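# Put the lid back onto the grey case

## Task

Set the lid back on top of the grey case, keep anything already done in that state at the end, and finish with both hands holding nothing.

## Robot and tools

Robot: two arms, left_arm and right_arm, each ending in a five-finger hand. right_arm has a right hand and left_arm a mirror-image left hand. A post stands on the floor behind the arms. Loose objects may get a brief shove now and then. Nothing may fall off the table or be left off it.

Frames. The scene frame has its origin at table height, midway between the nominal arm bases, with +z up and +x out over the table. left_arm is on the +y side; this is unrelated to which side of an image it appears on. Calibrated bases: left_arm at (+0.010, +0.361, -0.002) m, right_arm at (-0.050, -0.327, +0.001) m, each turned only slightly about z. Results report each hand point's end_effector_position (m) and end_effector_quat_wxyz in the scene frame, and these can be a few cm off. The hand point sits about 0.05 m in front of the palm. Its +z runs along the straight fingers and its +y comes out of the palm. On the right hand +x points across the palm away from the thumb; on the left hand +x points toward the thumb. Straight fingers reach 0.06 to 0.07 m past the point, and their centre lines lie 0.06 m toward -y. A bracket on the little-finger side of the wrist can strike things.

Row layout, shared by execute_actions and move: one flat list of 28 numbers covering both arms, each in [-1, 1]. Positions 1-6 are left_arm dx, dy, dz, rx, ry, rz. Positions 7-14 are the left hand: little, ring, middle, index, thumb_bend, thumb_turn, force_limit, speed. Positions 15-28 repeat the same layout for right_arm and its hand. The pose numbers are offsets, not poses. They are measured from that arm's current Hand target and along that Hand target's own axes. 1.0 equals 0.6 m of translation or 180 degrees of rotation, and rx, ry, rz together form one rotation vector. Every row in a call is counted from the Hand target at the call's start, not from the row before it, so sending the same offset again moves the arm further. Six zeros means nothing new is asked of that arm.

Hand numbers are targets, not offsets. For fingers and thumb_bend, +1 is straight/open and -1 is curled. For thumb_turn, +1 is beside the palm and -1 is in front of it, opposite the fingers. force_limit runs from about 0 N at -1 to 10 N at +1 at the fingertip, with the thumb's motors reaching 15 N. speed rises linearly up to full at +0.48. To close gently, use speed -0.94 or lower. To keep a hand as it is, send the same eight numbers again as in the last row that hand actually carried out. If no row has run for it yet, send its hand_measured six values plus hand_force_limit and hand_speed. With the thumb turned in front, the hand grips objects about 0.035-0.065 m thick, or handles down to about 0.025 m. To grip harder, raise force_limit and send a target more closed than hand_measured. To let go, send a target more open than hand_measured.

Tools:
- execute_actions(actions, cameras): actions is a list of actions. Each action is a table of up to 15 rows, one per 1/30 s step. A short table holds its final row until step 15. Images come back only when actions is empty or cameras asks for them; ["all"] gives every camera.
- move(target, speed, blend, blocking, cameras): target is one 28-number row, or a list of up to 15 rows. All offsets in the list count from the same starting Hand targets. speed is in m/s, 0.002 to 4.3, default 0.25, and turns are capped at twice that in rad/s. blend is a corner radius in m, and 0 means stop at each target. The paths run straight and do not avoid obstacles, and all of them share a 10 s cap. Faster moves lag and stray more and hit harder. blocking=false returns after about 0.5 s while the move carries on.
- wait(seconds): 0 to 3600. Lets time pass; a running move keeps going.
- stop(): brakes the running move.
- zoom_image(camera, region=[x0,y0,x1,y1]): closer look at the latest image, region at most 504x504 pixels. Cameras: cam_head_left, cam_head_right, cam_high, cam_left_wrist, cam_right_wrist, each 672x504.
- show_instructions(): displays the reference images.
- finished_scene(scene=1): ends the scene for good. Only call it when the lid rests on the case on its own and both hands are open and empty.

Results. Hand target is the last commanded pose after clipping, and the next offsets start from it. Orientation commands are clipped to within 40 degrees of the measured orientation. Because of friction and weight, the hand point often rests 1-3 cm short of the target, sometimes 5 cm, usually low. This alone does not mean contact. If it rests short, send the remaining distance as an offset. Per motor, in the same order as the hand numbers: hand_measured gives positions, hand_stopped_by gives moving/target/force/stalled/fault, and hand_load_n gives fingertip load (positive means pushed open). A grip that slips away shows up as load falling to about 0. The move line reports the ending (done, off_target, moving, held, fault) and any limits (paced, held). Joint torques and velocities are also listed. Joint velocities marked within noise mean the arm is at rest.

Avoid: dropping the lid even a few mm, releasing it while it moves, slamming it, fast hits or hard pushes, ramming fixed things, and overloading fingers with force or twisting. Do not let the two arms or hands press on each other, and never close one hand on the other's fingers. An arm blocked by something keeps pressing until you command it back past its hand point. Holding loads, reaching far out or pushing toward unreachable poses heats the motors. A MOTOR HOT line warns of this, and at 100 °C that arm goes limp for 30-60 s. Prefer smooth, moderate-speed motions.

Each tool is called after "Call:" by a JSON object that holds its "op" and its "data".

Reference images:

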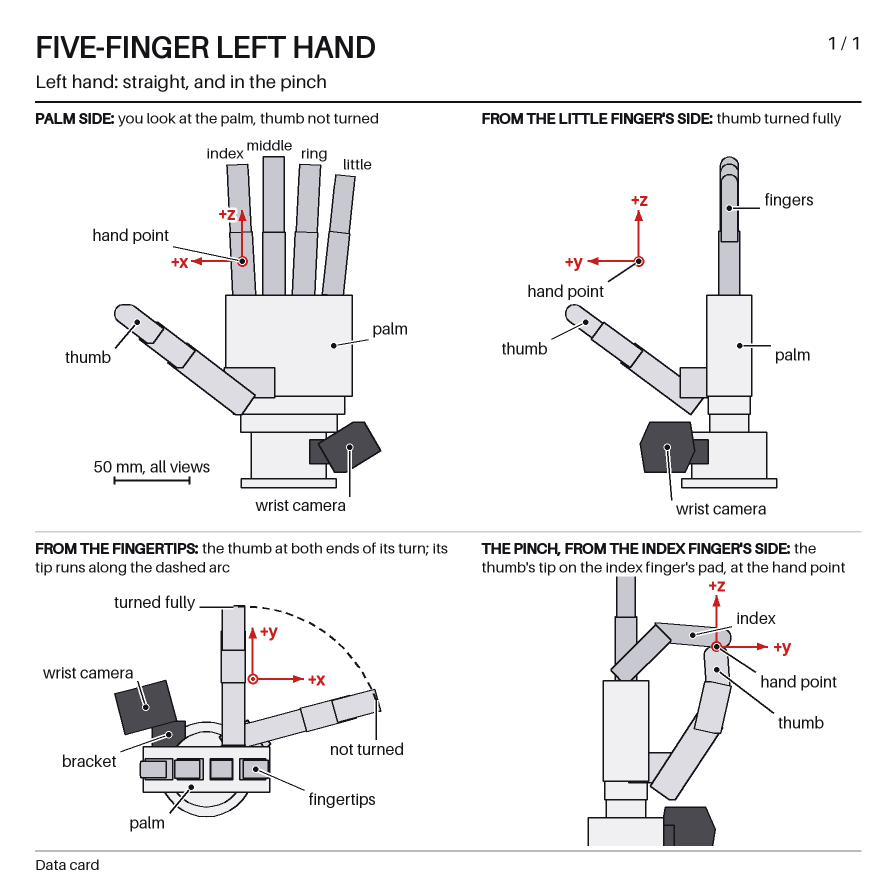

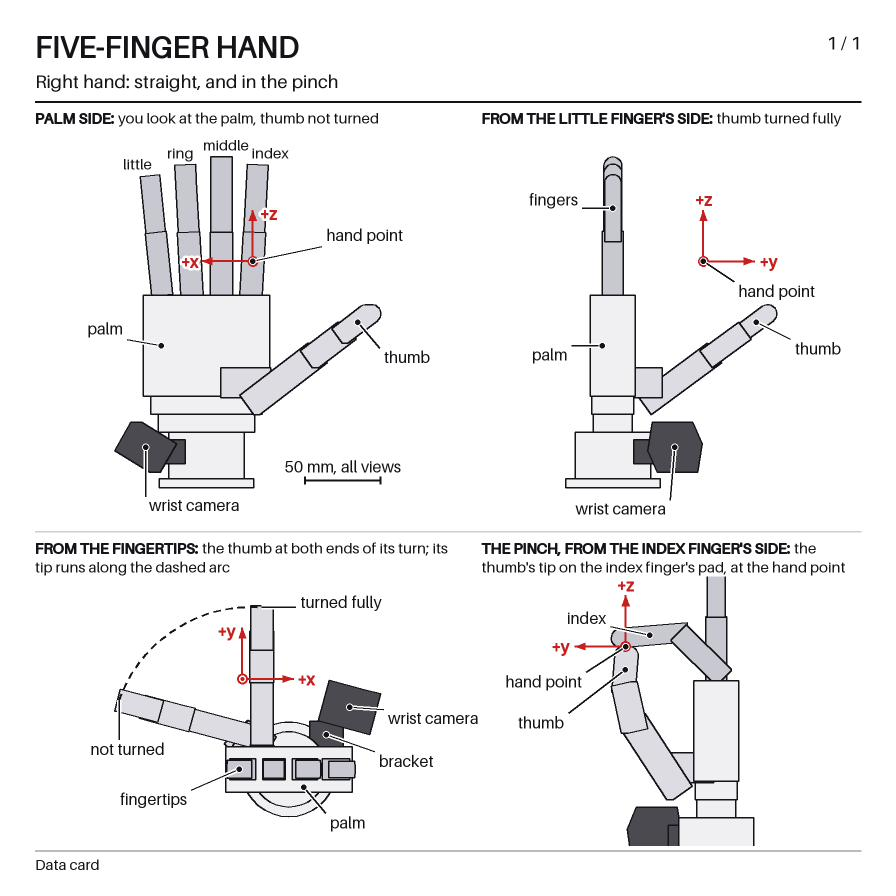

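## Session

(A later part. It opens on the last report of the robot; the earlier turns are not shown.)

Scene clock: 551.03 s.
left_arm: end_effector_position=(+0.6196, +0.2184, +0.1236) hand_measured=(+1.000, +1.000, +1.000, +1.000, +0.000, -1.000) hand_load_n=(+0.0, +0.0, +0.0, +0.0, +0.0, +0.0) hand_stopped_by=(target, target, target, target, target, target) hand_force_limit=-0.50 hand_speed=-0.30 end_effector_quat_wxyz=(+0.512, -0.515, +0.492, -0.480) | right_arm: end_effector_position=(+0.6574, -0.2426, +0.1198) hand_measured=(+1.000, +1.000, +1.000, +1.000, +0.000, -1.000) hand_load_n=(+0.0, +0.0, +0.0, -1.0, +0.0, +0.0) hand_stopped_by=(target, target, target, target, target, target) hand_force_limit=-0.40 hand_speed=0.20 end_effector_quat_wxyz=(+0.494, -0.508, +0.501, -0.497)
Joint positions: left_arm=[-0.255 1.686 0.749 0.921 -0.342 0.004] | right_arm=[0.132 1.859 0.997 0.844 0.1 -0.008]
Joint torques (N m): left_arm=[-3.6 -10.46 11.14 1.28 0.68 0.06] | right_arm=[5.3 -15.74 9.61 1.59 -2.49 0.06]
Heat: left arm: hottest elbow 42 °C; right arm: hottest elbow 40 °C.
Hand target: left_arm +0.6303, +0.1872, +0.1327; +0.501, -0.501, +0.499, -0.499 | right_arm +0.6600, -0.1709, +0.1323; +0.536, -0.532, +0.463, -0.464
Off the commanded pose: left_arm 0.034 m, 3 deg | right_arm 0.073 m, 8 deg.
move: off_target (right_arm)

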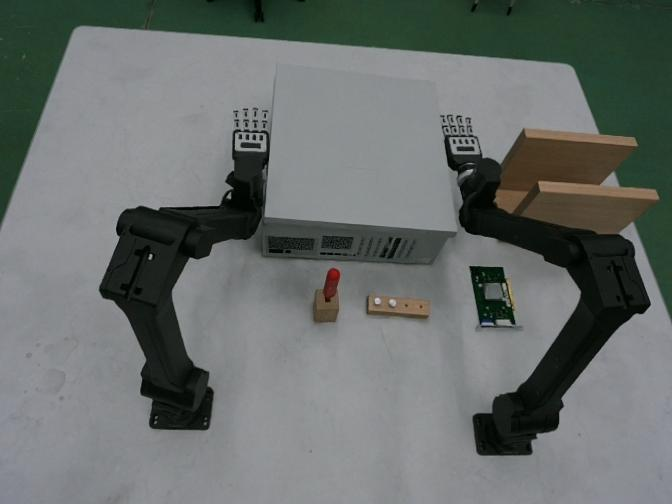

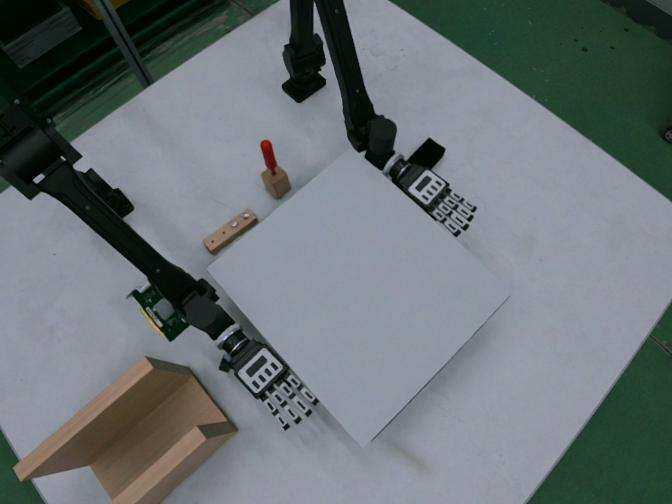

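Call:
{"op": "move", "data": {"target": [-0.02,0,0,0,0,0,1,1,1,1,0,-1,-0.5,-0.3,-0.02,0,0,0,-0.017,0,1,1,1,1,0,-1,-0.4,0.2], "speed": 0.03, "cameras": ["cam_head_left"]}}

Call:
{"op": "zoom_image", "data": {"camera": "cam_head_left", "region": [240, 180, 360, 270]}}

Call:
{"op": "zoom_image", "data": {"camera": "cam_head_left", "region": [360, 190, 480, 280]}}

Call:
{"op": "zoom_image", "data": {"camera": "cam_head_left", "region": [250, 45, 370, 135]}}

Scene clock: 554.93 s.
left_arm: end_effector_position=(+0.6212, +0.2228, +0.1236) hand_measured=(+1.000, +1.000, +1.000, +1.000, +0.000, -1.000) hand_load_n=(+0.0, +0.0, +0.0, +0.0, +0.0, +0.0) hand_stopped_by=(target, target, target, target, target, target) hand_force_limit=-0.50 hand_speed=-0.30 end_effector_quat_wxyz=(+0.510, -0.513, +0.495, -0.482) | right_arm: end_effector_position=(+0.6562, -0.2369, +0.1198) hand_measured=(+1.000, +1.000, +1.000, +1.000, +0.000, -1.000) hand_load_n=(+0.0, +0.0, +0.0, -1.0, +0.0, +0.0) hand_stopped_by=(target, target, target, target, target, target) hand_force_limit=-0.40 hand_speed=0.20 end_effector_quat_wxyz=(+0.504, -0.518, +0.490, -0.486)
Joint positions: left_arm=[-0.241 1.686 0.749 0.921 -0.319 0.004] | right_arm=[0.127 1.859 0.997 0.844 0.054 -0.008]
Joint torques (N m): left_arm=[-2.08 -11.11 10.39 1.43 0.81 -0.04] | right_arm=[5.71 -15.5 9.85 1.52 -2.69 0.06]
Heat: left arm: hottest elbow 42 °C; right arm: hottest elbow 41 °C.
Hand target: left_arm +0.6303, +0.1994, +0.1327; +0.501, -0.501, +0.499, -0.499 | right_arm +0.6583, -0.1591, +0.1324; +0.548, -0.545, +0.449, -0.449
Off the commanded pose: left_arm 0.027 m, 3 deg | right_arm 0.079 m, 9 deg.
move: off_target (left_arm, right_arm)

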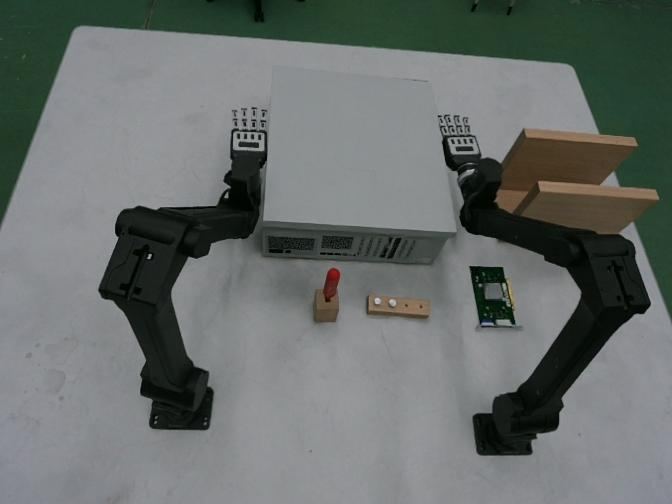

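Scaled by 4.200 from the camera's image (finer frame: 960x720).

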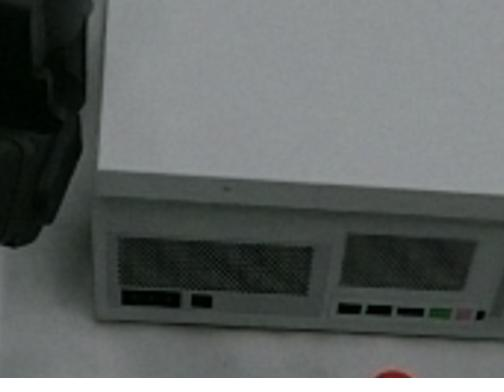

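Scaled by 4.200 from the camera's image (finer frame: 960x720).

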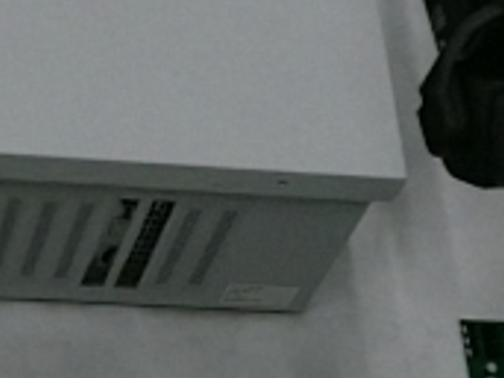

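Scaled by 4.200 from the camera's image (finer frame: 960x720).

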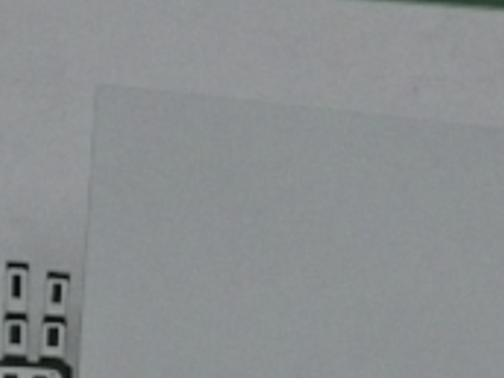

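Call:
{"op": "execute_actions", "data": {"actions": [], "cameras": ["cam_right_wrist", "cam_left_wrist", "cam_high"]}}

Call:
{"op": "zoom_image", "data": {"camera": "cam_high", "region": [190, 130, 530, 460]}}

Scene clock: 557.03 s.
left_arm: end_effector_position=(+0.6212, +0.2228, +0.1236) hand_measured=(+1.000, +1.000, +1.000, +1.000, +0.000, -1.000) hand_load_n=(+0.0, +0.0, +0.0, +0.0, +0.0, +0.0) hand_stopped_by=(target, target, target, target, target, target) hand_force_limit=-0.50 hand_speed=-0.30 end_effector_quat_wxyz=(+0.510, -0.513, +0.495, -0.482) | right_arm: end_effector_position=(+0.6561, -0.2368, +0.1198) hand_measured=(+1.000, +1.000, +1.000, +1.000, +0.000, -1.000) hand_load_n=(+0.0, +0.0, -0.5, -1.0, +0.0, +0.0) hand_stopped_by=(target, target, target, target, target, target) hand_force_limit=-0.40 hand_speed=0.20 end_effector_quat_wxyz=(+0.505, -0.518, +0.490, -0.486)
Joint positions: left_arm=[-0.241 1.686 0.749 0.921 -0.319 0.004] | right_arm=[0.127 1.859 0.997 0.844 0.053 -0.008]
Joint velocities: within noise
Joint torques (N m): left_arm=[-2.73 -10.99 10.28 1.44 0.82 0.03] | right_arm=[5.77 -15.5 9.84 1.57 -2.68 0.06]
Heat: left arm: hottest elbow 42 °C; right arm: hottest elbow 41 °C.
Hand target: left_arm +0.6303, +0.1994, +0.1327; +0.501, -0.501, +0.499, -0.499 | right_arm +0.6583, -0.1590, +0.1324; +0.548, -0.545, +0.448, -0.449
Off the commanded pose: left_arm 0.027 m, 3 deg | right_arm 0.079 m, 9 deg.
Images, in order (width x height): cam_high 672x504, cam_left_wrist 672x504, cam_right_wrist 672x504.

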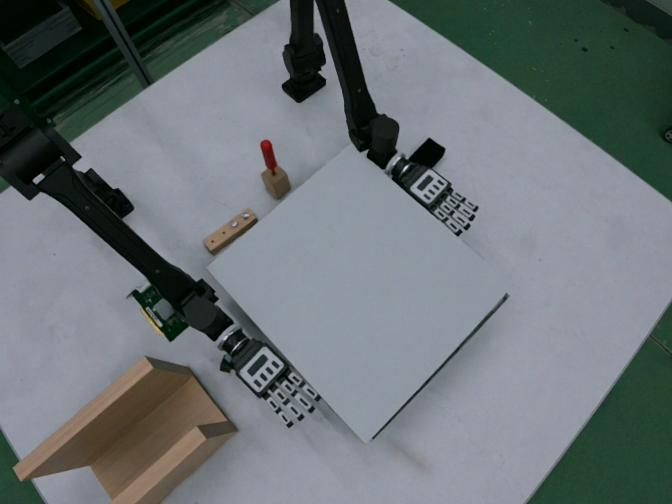

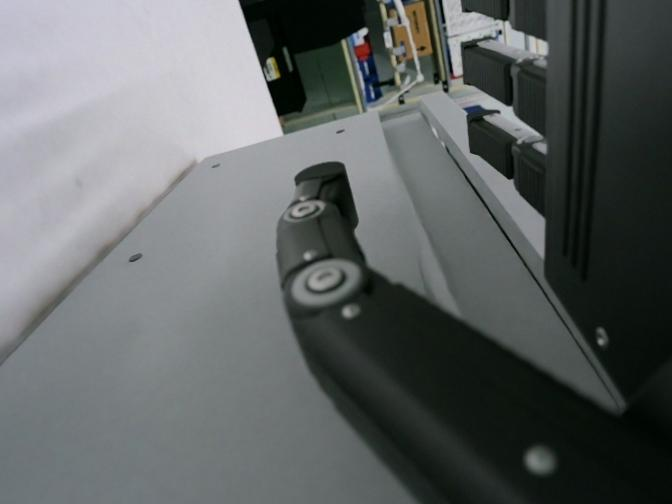

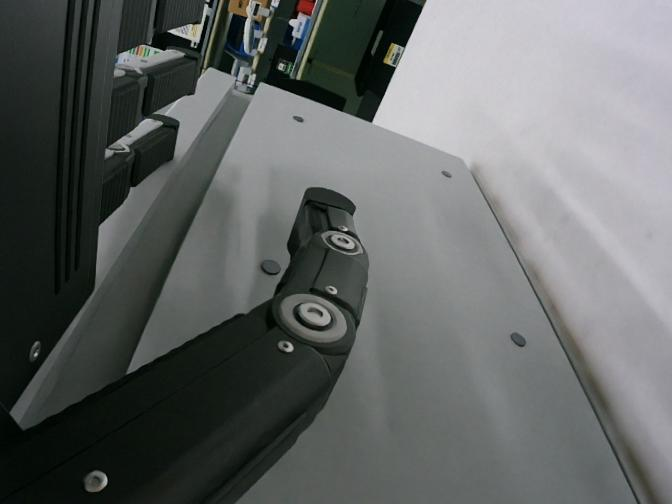

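Scaled by 1.482 from the camera's image (finer frame: 960x720).

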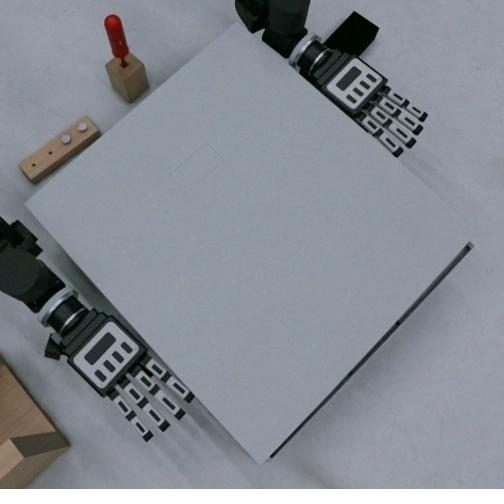

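Call:
{"op": "zoom_image", "data": {"camera": "cam_left_wrist", "region": [340, 60, 660, 430]}}

Call:
{"op": "zoom_image", "data": {"camera": "cam_right_wrist", "region": [60, 30, 380, 400]}}

Call:
{"op": "zoom_image", "data": {"camera": "cam_high", "region": [350, 270, 530, 450]}}

Scaled by 1.362 from the camera's image (finer frame: 960x720).

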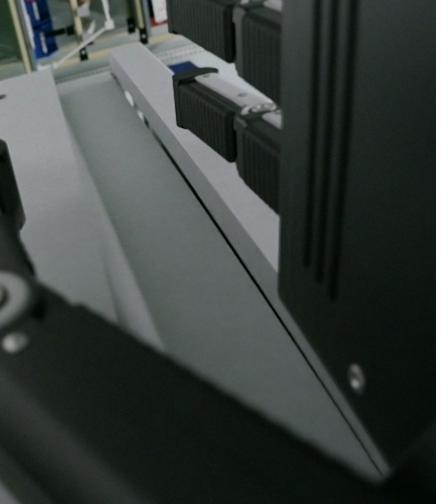

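Scaled by 1.362 from the camera's image (finer frame: 960x720).

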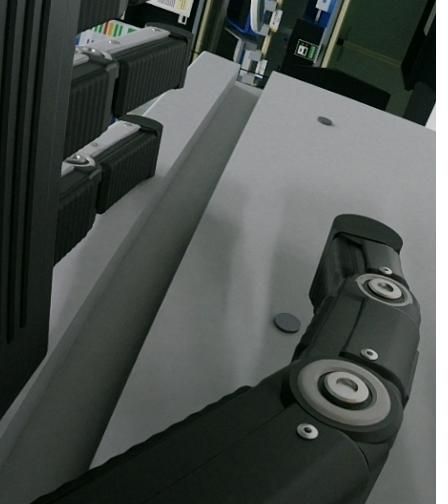

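Scaled by 2.800 from the camera's image (finer frame: 960x720).

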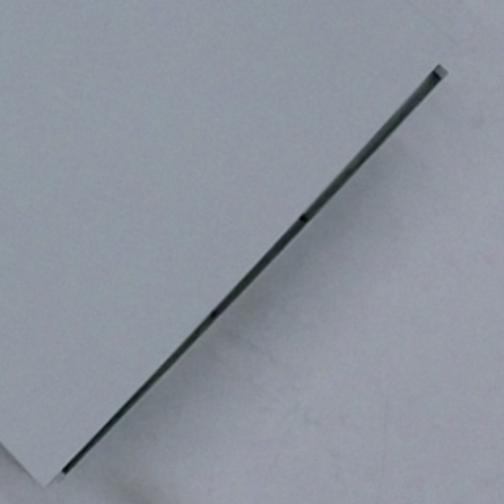

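Call:
{"op": "move", "data": {"target": [0.0,0,0.03,0,0,0,1,1,1,1,0,-1,-0.5,-0.3,0.006,0,0.03,0,0,0,1,1,1,1,0,-1,-0.4,0.2], "speed": 0.03, "cameras": ["cam_head_left","cam_high"]}}

Call:
{"op": "zoom_image", "data": {"camera": "cam_high", "region": [190, 130, 530, 460]}}

Call:
{"op": "zoom_image", "data": {"camera": "cam_high", "region": [350, 270, 530, 450]}}

Scene clock: 560.50 s.
left_arm: end_effector_position=(+0.6352, +0.2222, +0.1253) hand_measured=(+1.000, +1.000, +1.000, +1.000, +0.000, -1.000) hand_load_n=(+0.0, +0.0, +0.0, +0.0, +0.0, +0.0) hand_stopped_by=(target, target, target, target, target, target) hand_force_limit=-0.50 hand_speed=-0.30 end_effector_quat_wxyz=(+0.509, -0.512, +0.494, -0.484) | right_arm: end_effector_position=(+0.6605, -0.2374, +0.1167) hand_measured=(+1.000, +1.000, +1.000, +1.000, +0.000, -1.000) hand_load_n=(+0.0, +0.0, +0.0, +0.0, +0.0, +0.0) hand_stopped_by=(target, target, target, target, target, target) hand_force_limit=-0.40 hand_speed=0.20 end_effector_quat_wxyz=(+0.504, -0.522, +0.492, -0.482)
Joint positions: left_arm=[-0.232 1.71 0.788 0.909 -0.306 0.004] | right_arm=[0.123 1.87 1.013 0.829 0.043 -0.007]
Joint torques (N m): left_arm=[-1.49 -10.4 11.23 1.32 0.73 0.01] | right_arm=[5.71 -14.56 12.3 1.32 -2.45 0.05]
Heat: left arm: hottest elbow 42 °C; right arm: hottest elbow 41 °C.
Hand target: left_arm +0.6483, +0.1993, +0.1327; +0.501, -0.501, +0.499, -0.499 | right_arm +0.6766, -0.1592, +0.1323; +0.548, -0.545, +0.449, -0.449
Off the commanded pose: left_arm 0.027 m, 2 deg | right_arm 0.082 m, 8 deg.
move: off_target (left_arm, right_arm)

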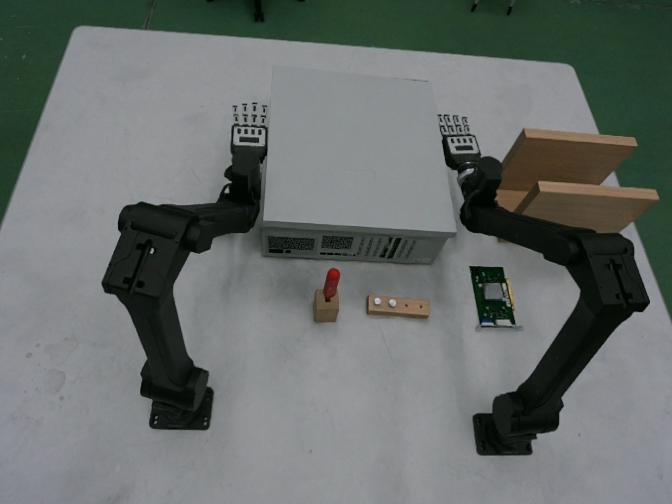

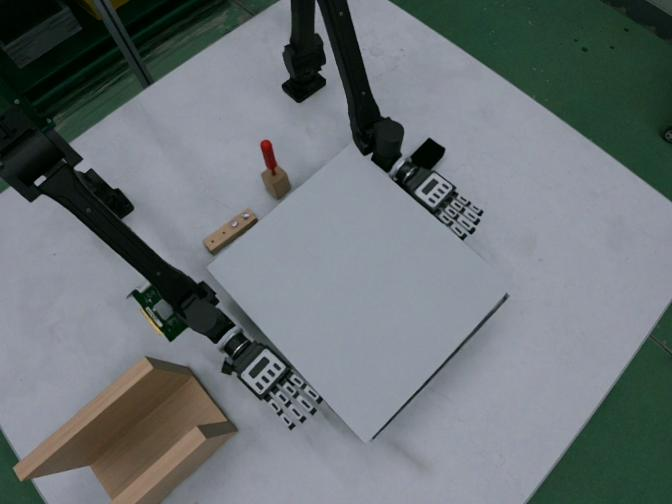

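Scaled by 1.482 from the camera's image (finer frame: 960x720).

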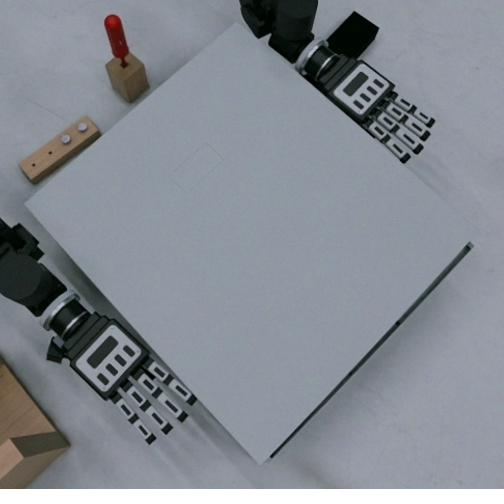

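Scaled by 2.800 from the camera's image (finer frame: 960x720).

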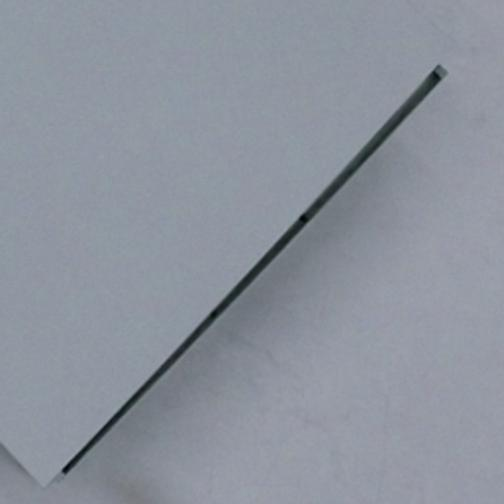

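Call:
{"op": "execute_actions", "data": {"actions": []}}

Scene clock: 562.33 s.
left_arm: end_effector_position=(+0.6354, +0.2224, +0.1254) hand_measured=(+1.000, +1.000, +1.000, +1.000, +0.000, -1.000) hand_load_n=(+0.0, +0.0, +0.0, +0.0, +0.0, +0.0) hand_stopped_by=(target, target, target, target, target, target) hand_force_limit=-0.50 hand_speed=-0.30 end_effector_quat_wxyz=(+0.509, -0.512, +0.494, -0.484) | right_arm: end_effector_position=(+0.6606, -0.2374, +0.1166) hand_measured=(+1.000, +1.000, +1.000, +1.000, +0.000, -1.000) hand_load_n=(+0.0, +0.0, -0.5, +0.0, +0.0, +0.0) hand_stopped_by=(target, target, target, target, target, target) hand_force_limit=-0.40 hand_speed=0.20 end_effector_quat_wxyz=(+0.503, -0.522, +0.492, -0.482)
Joint positions: left_arm=[-0.231 1.71 0.788 0.909 -0.306 0.004] | right_arm=[0.123 1.87 1.013 0.829 0.043 -0.007]
Joint velocities: within noise
Joint torques (N m): left_arm=[-2.49 -10.75 11.45 1.32 0.74 -0.01] | right_arm=[5.66 -14.39 12.33 1.31 -2.45 0.05]
Heat: left arm: hottest elbow 42 °C; right arm: hottest elbow 41 °C.
Hand target: left_arm +0.6484, +0.1995, +0.1328; +0.501, -0.501, +0.499, -0.499 | right_arm +0.6766, -0.1592, +0.1323; +0.548, -0.545, +0.449, -0.449
Off the commanded pose: left_arm 0.027 m, 2 deg | right_arm 0.082 m, 8 deg.

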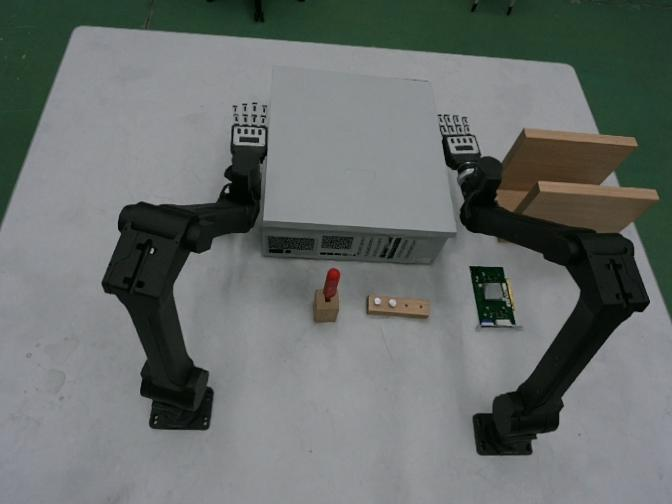

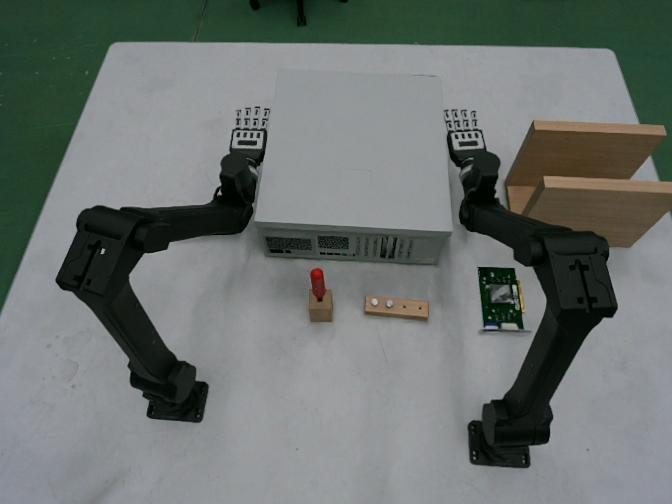

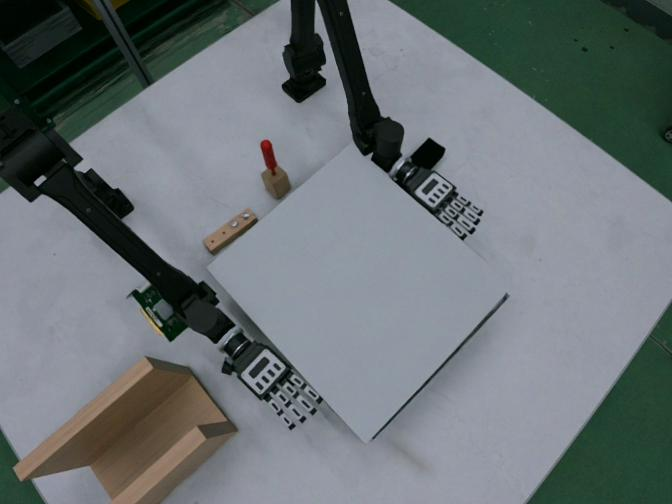

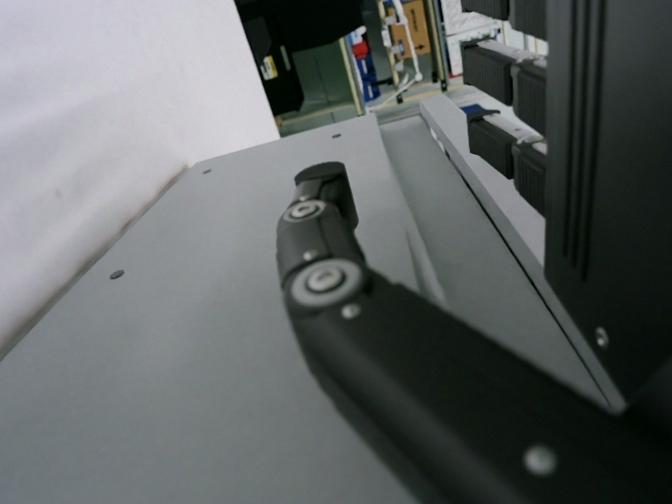

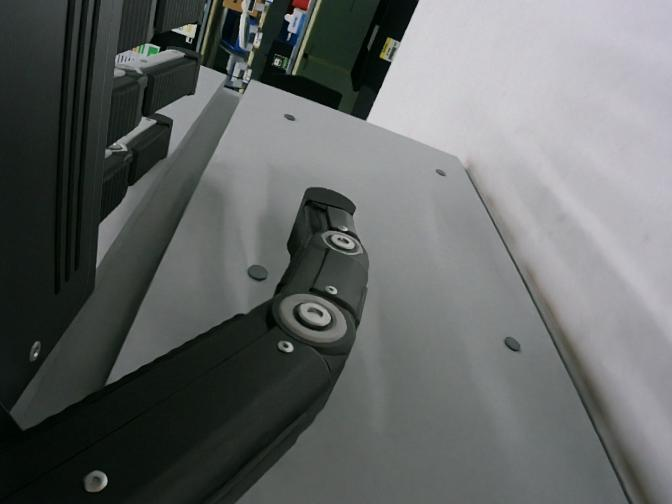

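Call:
{"op": "zoom_image", "data": {"camera": "cam_high", "region": [350, 270, 530, 450]}}

Call:
{"op": "zoom_image", "data": {"camera": "cam_left_wrist", "region": [340, 70, 640, 420]}}

Call:
{"op": "zoom_image", "data": {"camera": "cam_right_wrist", "region": [60, 40, 480, 420]}}

Call:
{"op": "zoom_image", "data": {"camera": "cam_head_left", "region": [240, 200, 470, 270]}}

Scaled by 2.800 from the camera's image (finer frame: 960x720).

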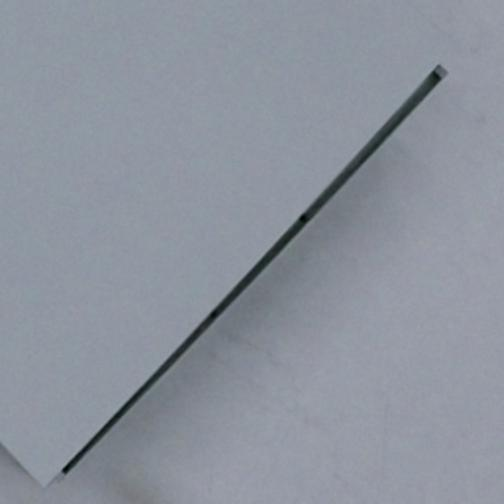

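Scaled by 1.440 from the camera's image (finer frame: 960x720).

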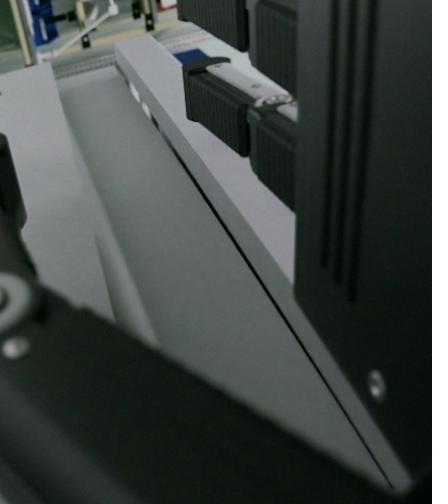

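Scaled by 1.200 from the camera's image (finer frame: 960x720).

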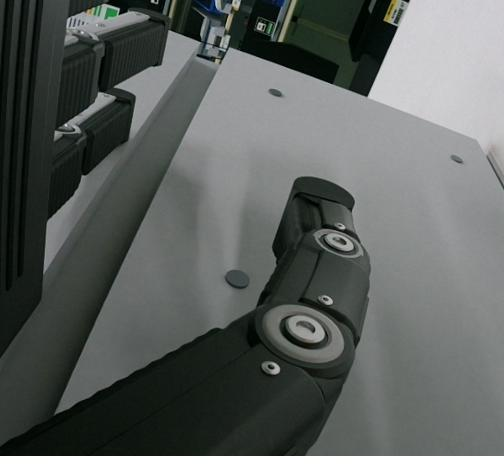

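Scaled by 2.191 from the camera's image (finer frame: 960x720).

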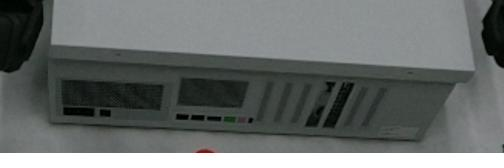

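Call:
{"op": "move", "data": {"target": [-0.083,0,-0.022,0,0,0,1,1,1,1,0,-1,-0.5,-0.3,0.158,0,-0.06,0,0.047,0,1,1,1,1,0,-1,-0.4,0.2], "speed": 0.05, "cameras": ["cam_high","cam_left_wrist","cam_right_wrist","cam_head_left"]}}

Scene clock: 568.20 s.
left_arm: end_effector_position=(+0.6348, +0.2447, +0.1258) hand_measured=(+1.000, +1.000, +1.000, +1.000, +0.000, -1.000) hand_load_n=(+0.0, +0.0, +0.0, +0.0, +0.0, +0.0) hand_stopped_by=(target, target, target, target, target, target) hand_force_limit=-0.50 hand_speed=-0.30 end_effector_quat_wxyz=(+0.497, -0.501, +0.506, -0.495) | right_arm: end_effector_position=(+0.6600, -0.2528, +0.1185) hand_measured=(+1.000, +1.000, +1.000, +1.000, +0.000, -1.000) hand_load_n=(+0.0, +0.0, +0.0, +0.0, +0.0, +0.0) hand_stopped_by=(target, target, target, target, target, target) hand_force_limit=-0.40 hand_speed=0.20 end_effector_quat_wxyz=(+0.505, -0.522, +0.490, -0.482)
Joint positions: left_arm=[-0.163 1.695 0.771 0.909 -0.193 0.004] | right_arm=[0.092 1.864 1.007 0.832 0.009 -0.007]
Joint torques (N m): left_arm=[0.26 -13.04 7.34 2.28 0.27 -0.02] | right_arm=[-1.67 -17.26 6.98 2.66 -0.1 0.05]
Heat: left arm: hottest elbow 42 °C; right arm: hottest elbow 41 °C.
Hand target: left_arm +0.6350, +0.2491, +0.1327; +0.501, -0.501, +0.499, -0.499 | right_arm +0.6597, -0.2592, +0.1321; +0.513, -0.510, +0.488, -0.488
Off the commanded pose: left_arm 0.008 m, 1 deg | right_arm 0.015 m, 2 deg.
move: off_target (right_arm)
Images, in order (width x height): cam_head_left 672x504, cam_high 672x504, cam_left_wrist 672x504, cam_right_wrist 672x504.

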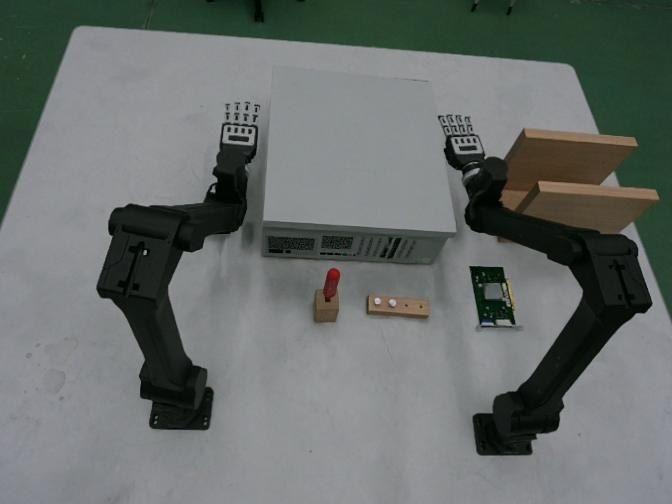

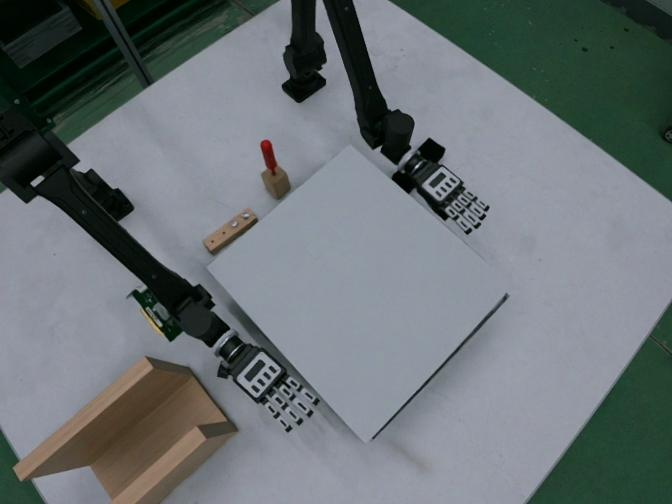

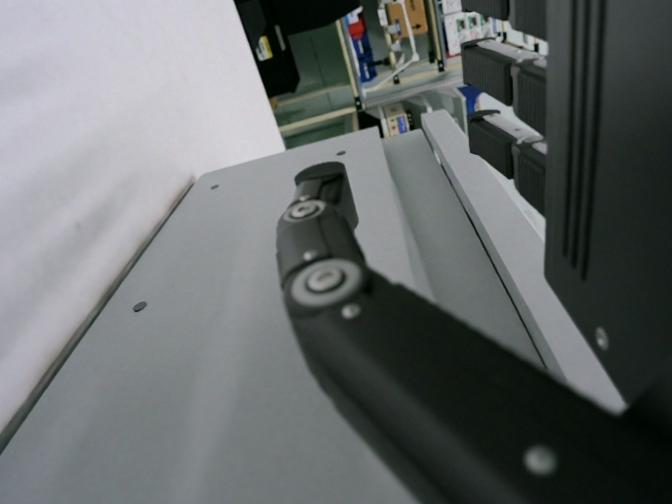

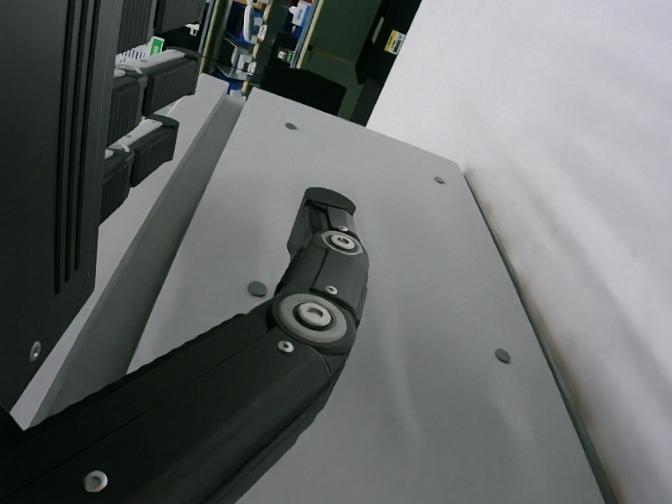

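Call:
{"op": "zoom_image", "data": {"camera": "cam_left_wrist", "region": [360, 90, 640, 420]}}

Call:
{"op": "zoom_image", "data": {"camera": "cam_right_wrist", "region": [0, 60, 300, 420]}}

Call:
{"op": "zoom_image", "data": {"camera": "cam_high", "region": [350, 270, 530, 450]}}

Scaled by 1.527 from the camera's image (finer frame: 960x720).

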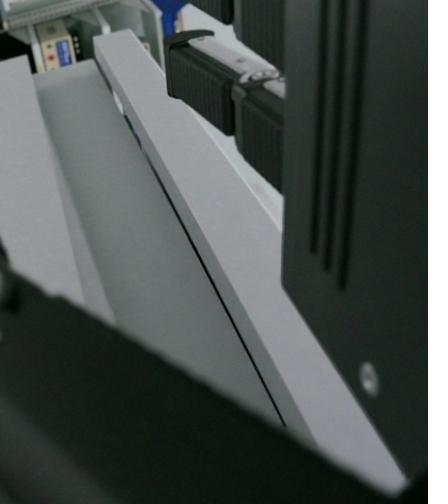

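Scaled by 1.400 from the camera's image (finer frame: 960x720).

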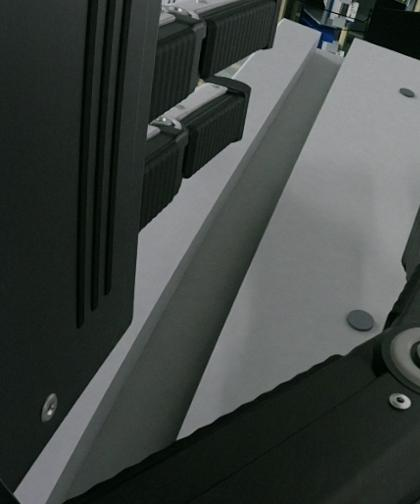

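Scaled by 2.800 from the camera's image (finer frame: 960x720).

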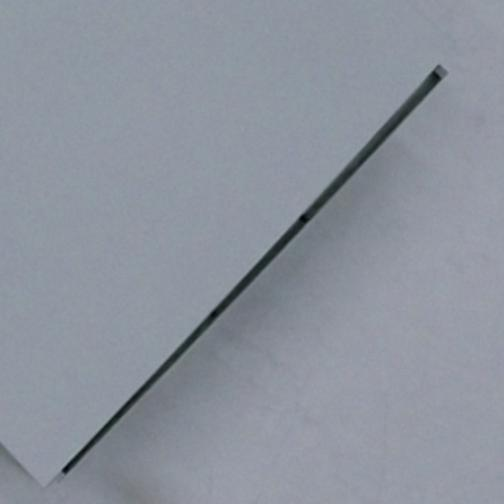

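Call:
{"op": "move", "data": {"target": [[-0.033,-0.278,-0.058,0,0,0,1,1,1,1,0,-1,-0.5,-0.3,0,0,0,0,0,0,1,1,1,1,0,-1,-0.4,0.2],[0.182,-0.278,-0.608,0,0,0,1,1,1,1,0,-1,-0.5,-0.3,0,0,0,0,0,0,1,1,1,1,0,-1,-0.4,0.2]], "speed": 0.15, "blend": [0.03, 0], "cameras": ["cam_high","cam_left_wrist","cam_head_left"]}}

Scene clock: 573.93 s.
left_arm: end_effector_position=(+0.2729, +0.1397, +0.3015) hand_measured=(+1.000, +1.000, +1.000, +1.000, +0.000, -1.000) hand_load_n=(+0.0, +0.0, -0.5, +0.0, +0.0, +0.0) hand_stopped_by=(target, target, target, target, target, target) hand_force_limit=-0.50 hand_speed=-0.30 end_effector_quat_wxyz=(+0.501, -0.503, +0.495, -0.501) | right_arm: end_effector_position=(+0.6600, -0.2528, +0.1185) hand_measured=(+1.000, +1.000, +1.000, +1.000, +0.000, -1.000) hand_load_n=(+0.0, +0.0, +0.0, +0.0, +0.0, +0.0) hand_stopped_by=(target, target, target, target, target, target) hand_force_limit=-0.40 hand_speed=0.20 end_effector_quat_wxyz=(+0.505, -0.522, +0.490, -0.482)
Joint positions: left_arm=[-1.194 0.608 0.502 0.119 -1.235 0.004] | right_arm=[0.092 1.864 1.007 0.832 0.009 -0.007]
Joint torques (N m): left_arm=[-1.03 -1.26 10.5 0.61 0.07 -0.05] | right_arm=[-1.79 -17.2 6.98 2.65 -0.1 0.04]
Heat: left arm: hottest elbow 42 °C; right arm: hottest elbow 41 °C.
Hand target: left_arm +0.2706, +0.1389, +0.2997; +0.501, -0.501, +0.499, -0.499 | right_arm +0.6597, -0.2592, +0.1321; +0.513, -0.510, +0.488, -0.488
Off the commanded pose: left_arm 0.003 m, 1 deg | right_arm 0.015 m, 2 deg.
move: done
Images, in order (width x height): cam_head_left 672x504, cam_high 672x504, cam_left_wrist 672x504.

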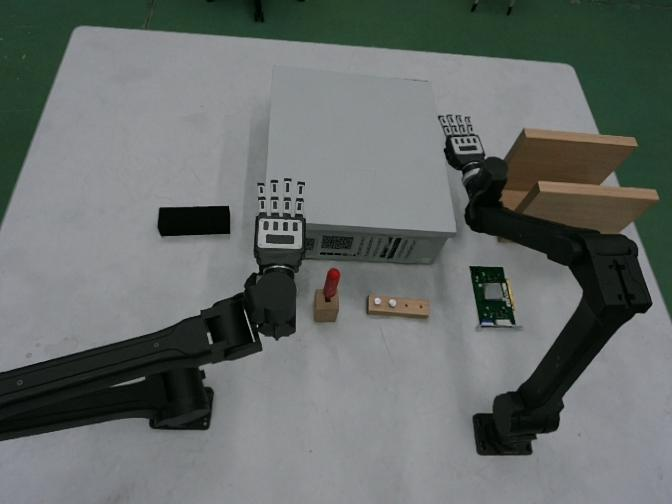

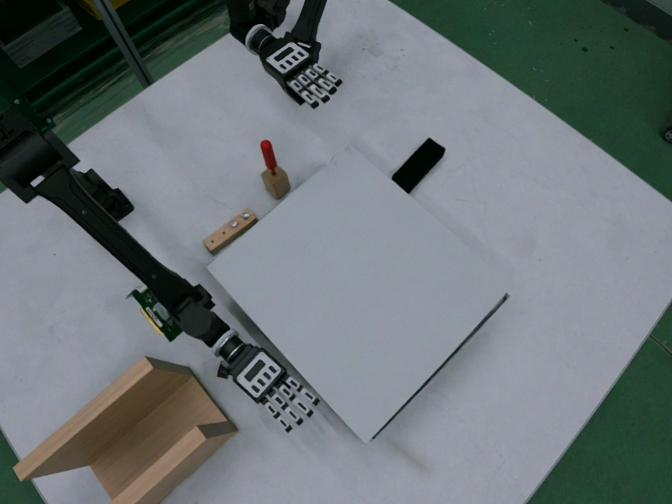

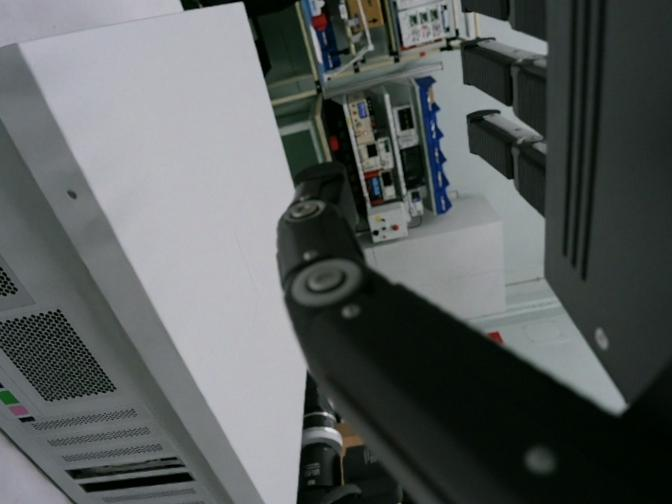

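Call:
{"op": "zoom_image", "data": {"camera": "cam_left_wrist", "region": [0, 0, 300, 504]}}

Call:
{"op": "zoom_image", "data": {"camera": "cam_head_left", "region": [240, 50, 460, 270]}}

Call:
{"op": "zoom_image", "data": {"camera": "cam_high", "region": [190, 130, 530, 450]}}

Scaled by 1.000.

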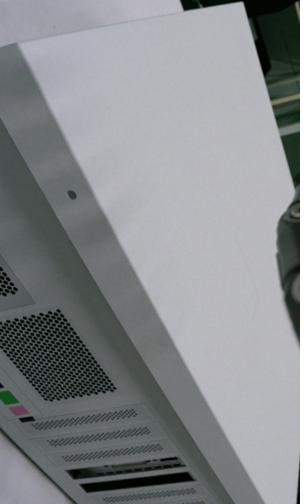

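Scaled by 2.291 from the camera's image (finer frame: 960x720).

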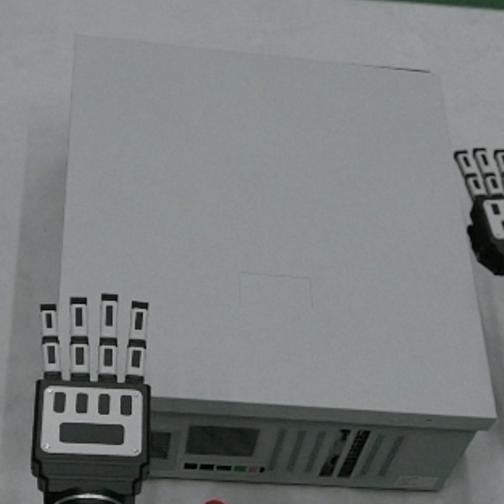

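Scaled by 1.482 from the camera's image (finer frame: 960x720).

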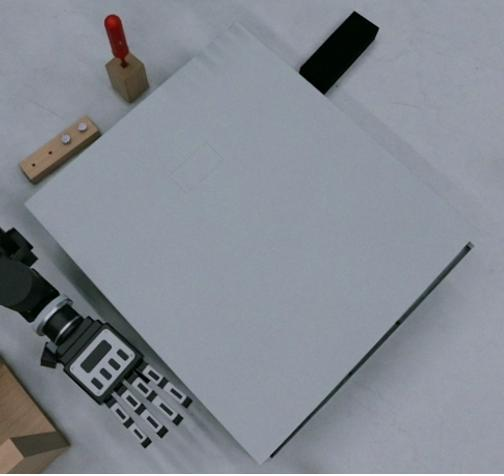

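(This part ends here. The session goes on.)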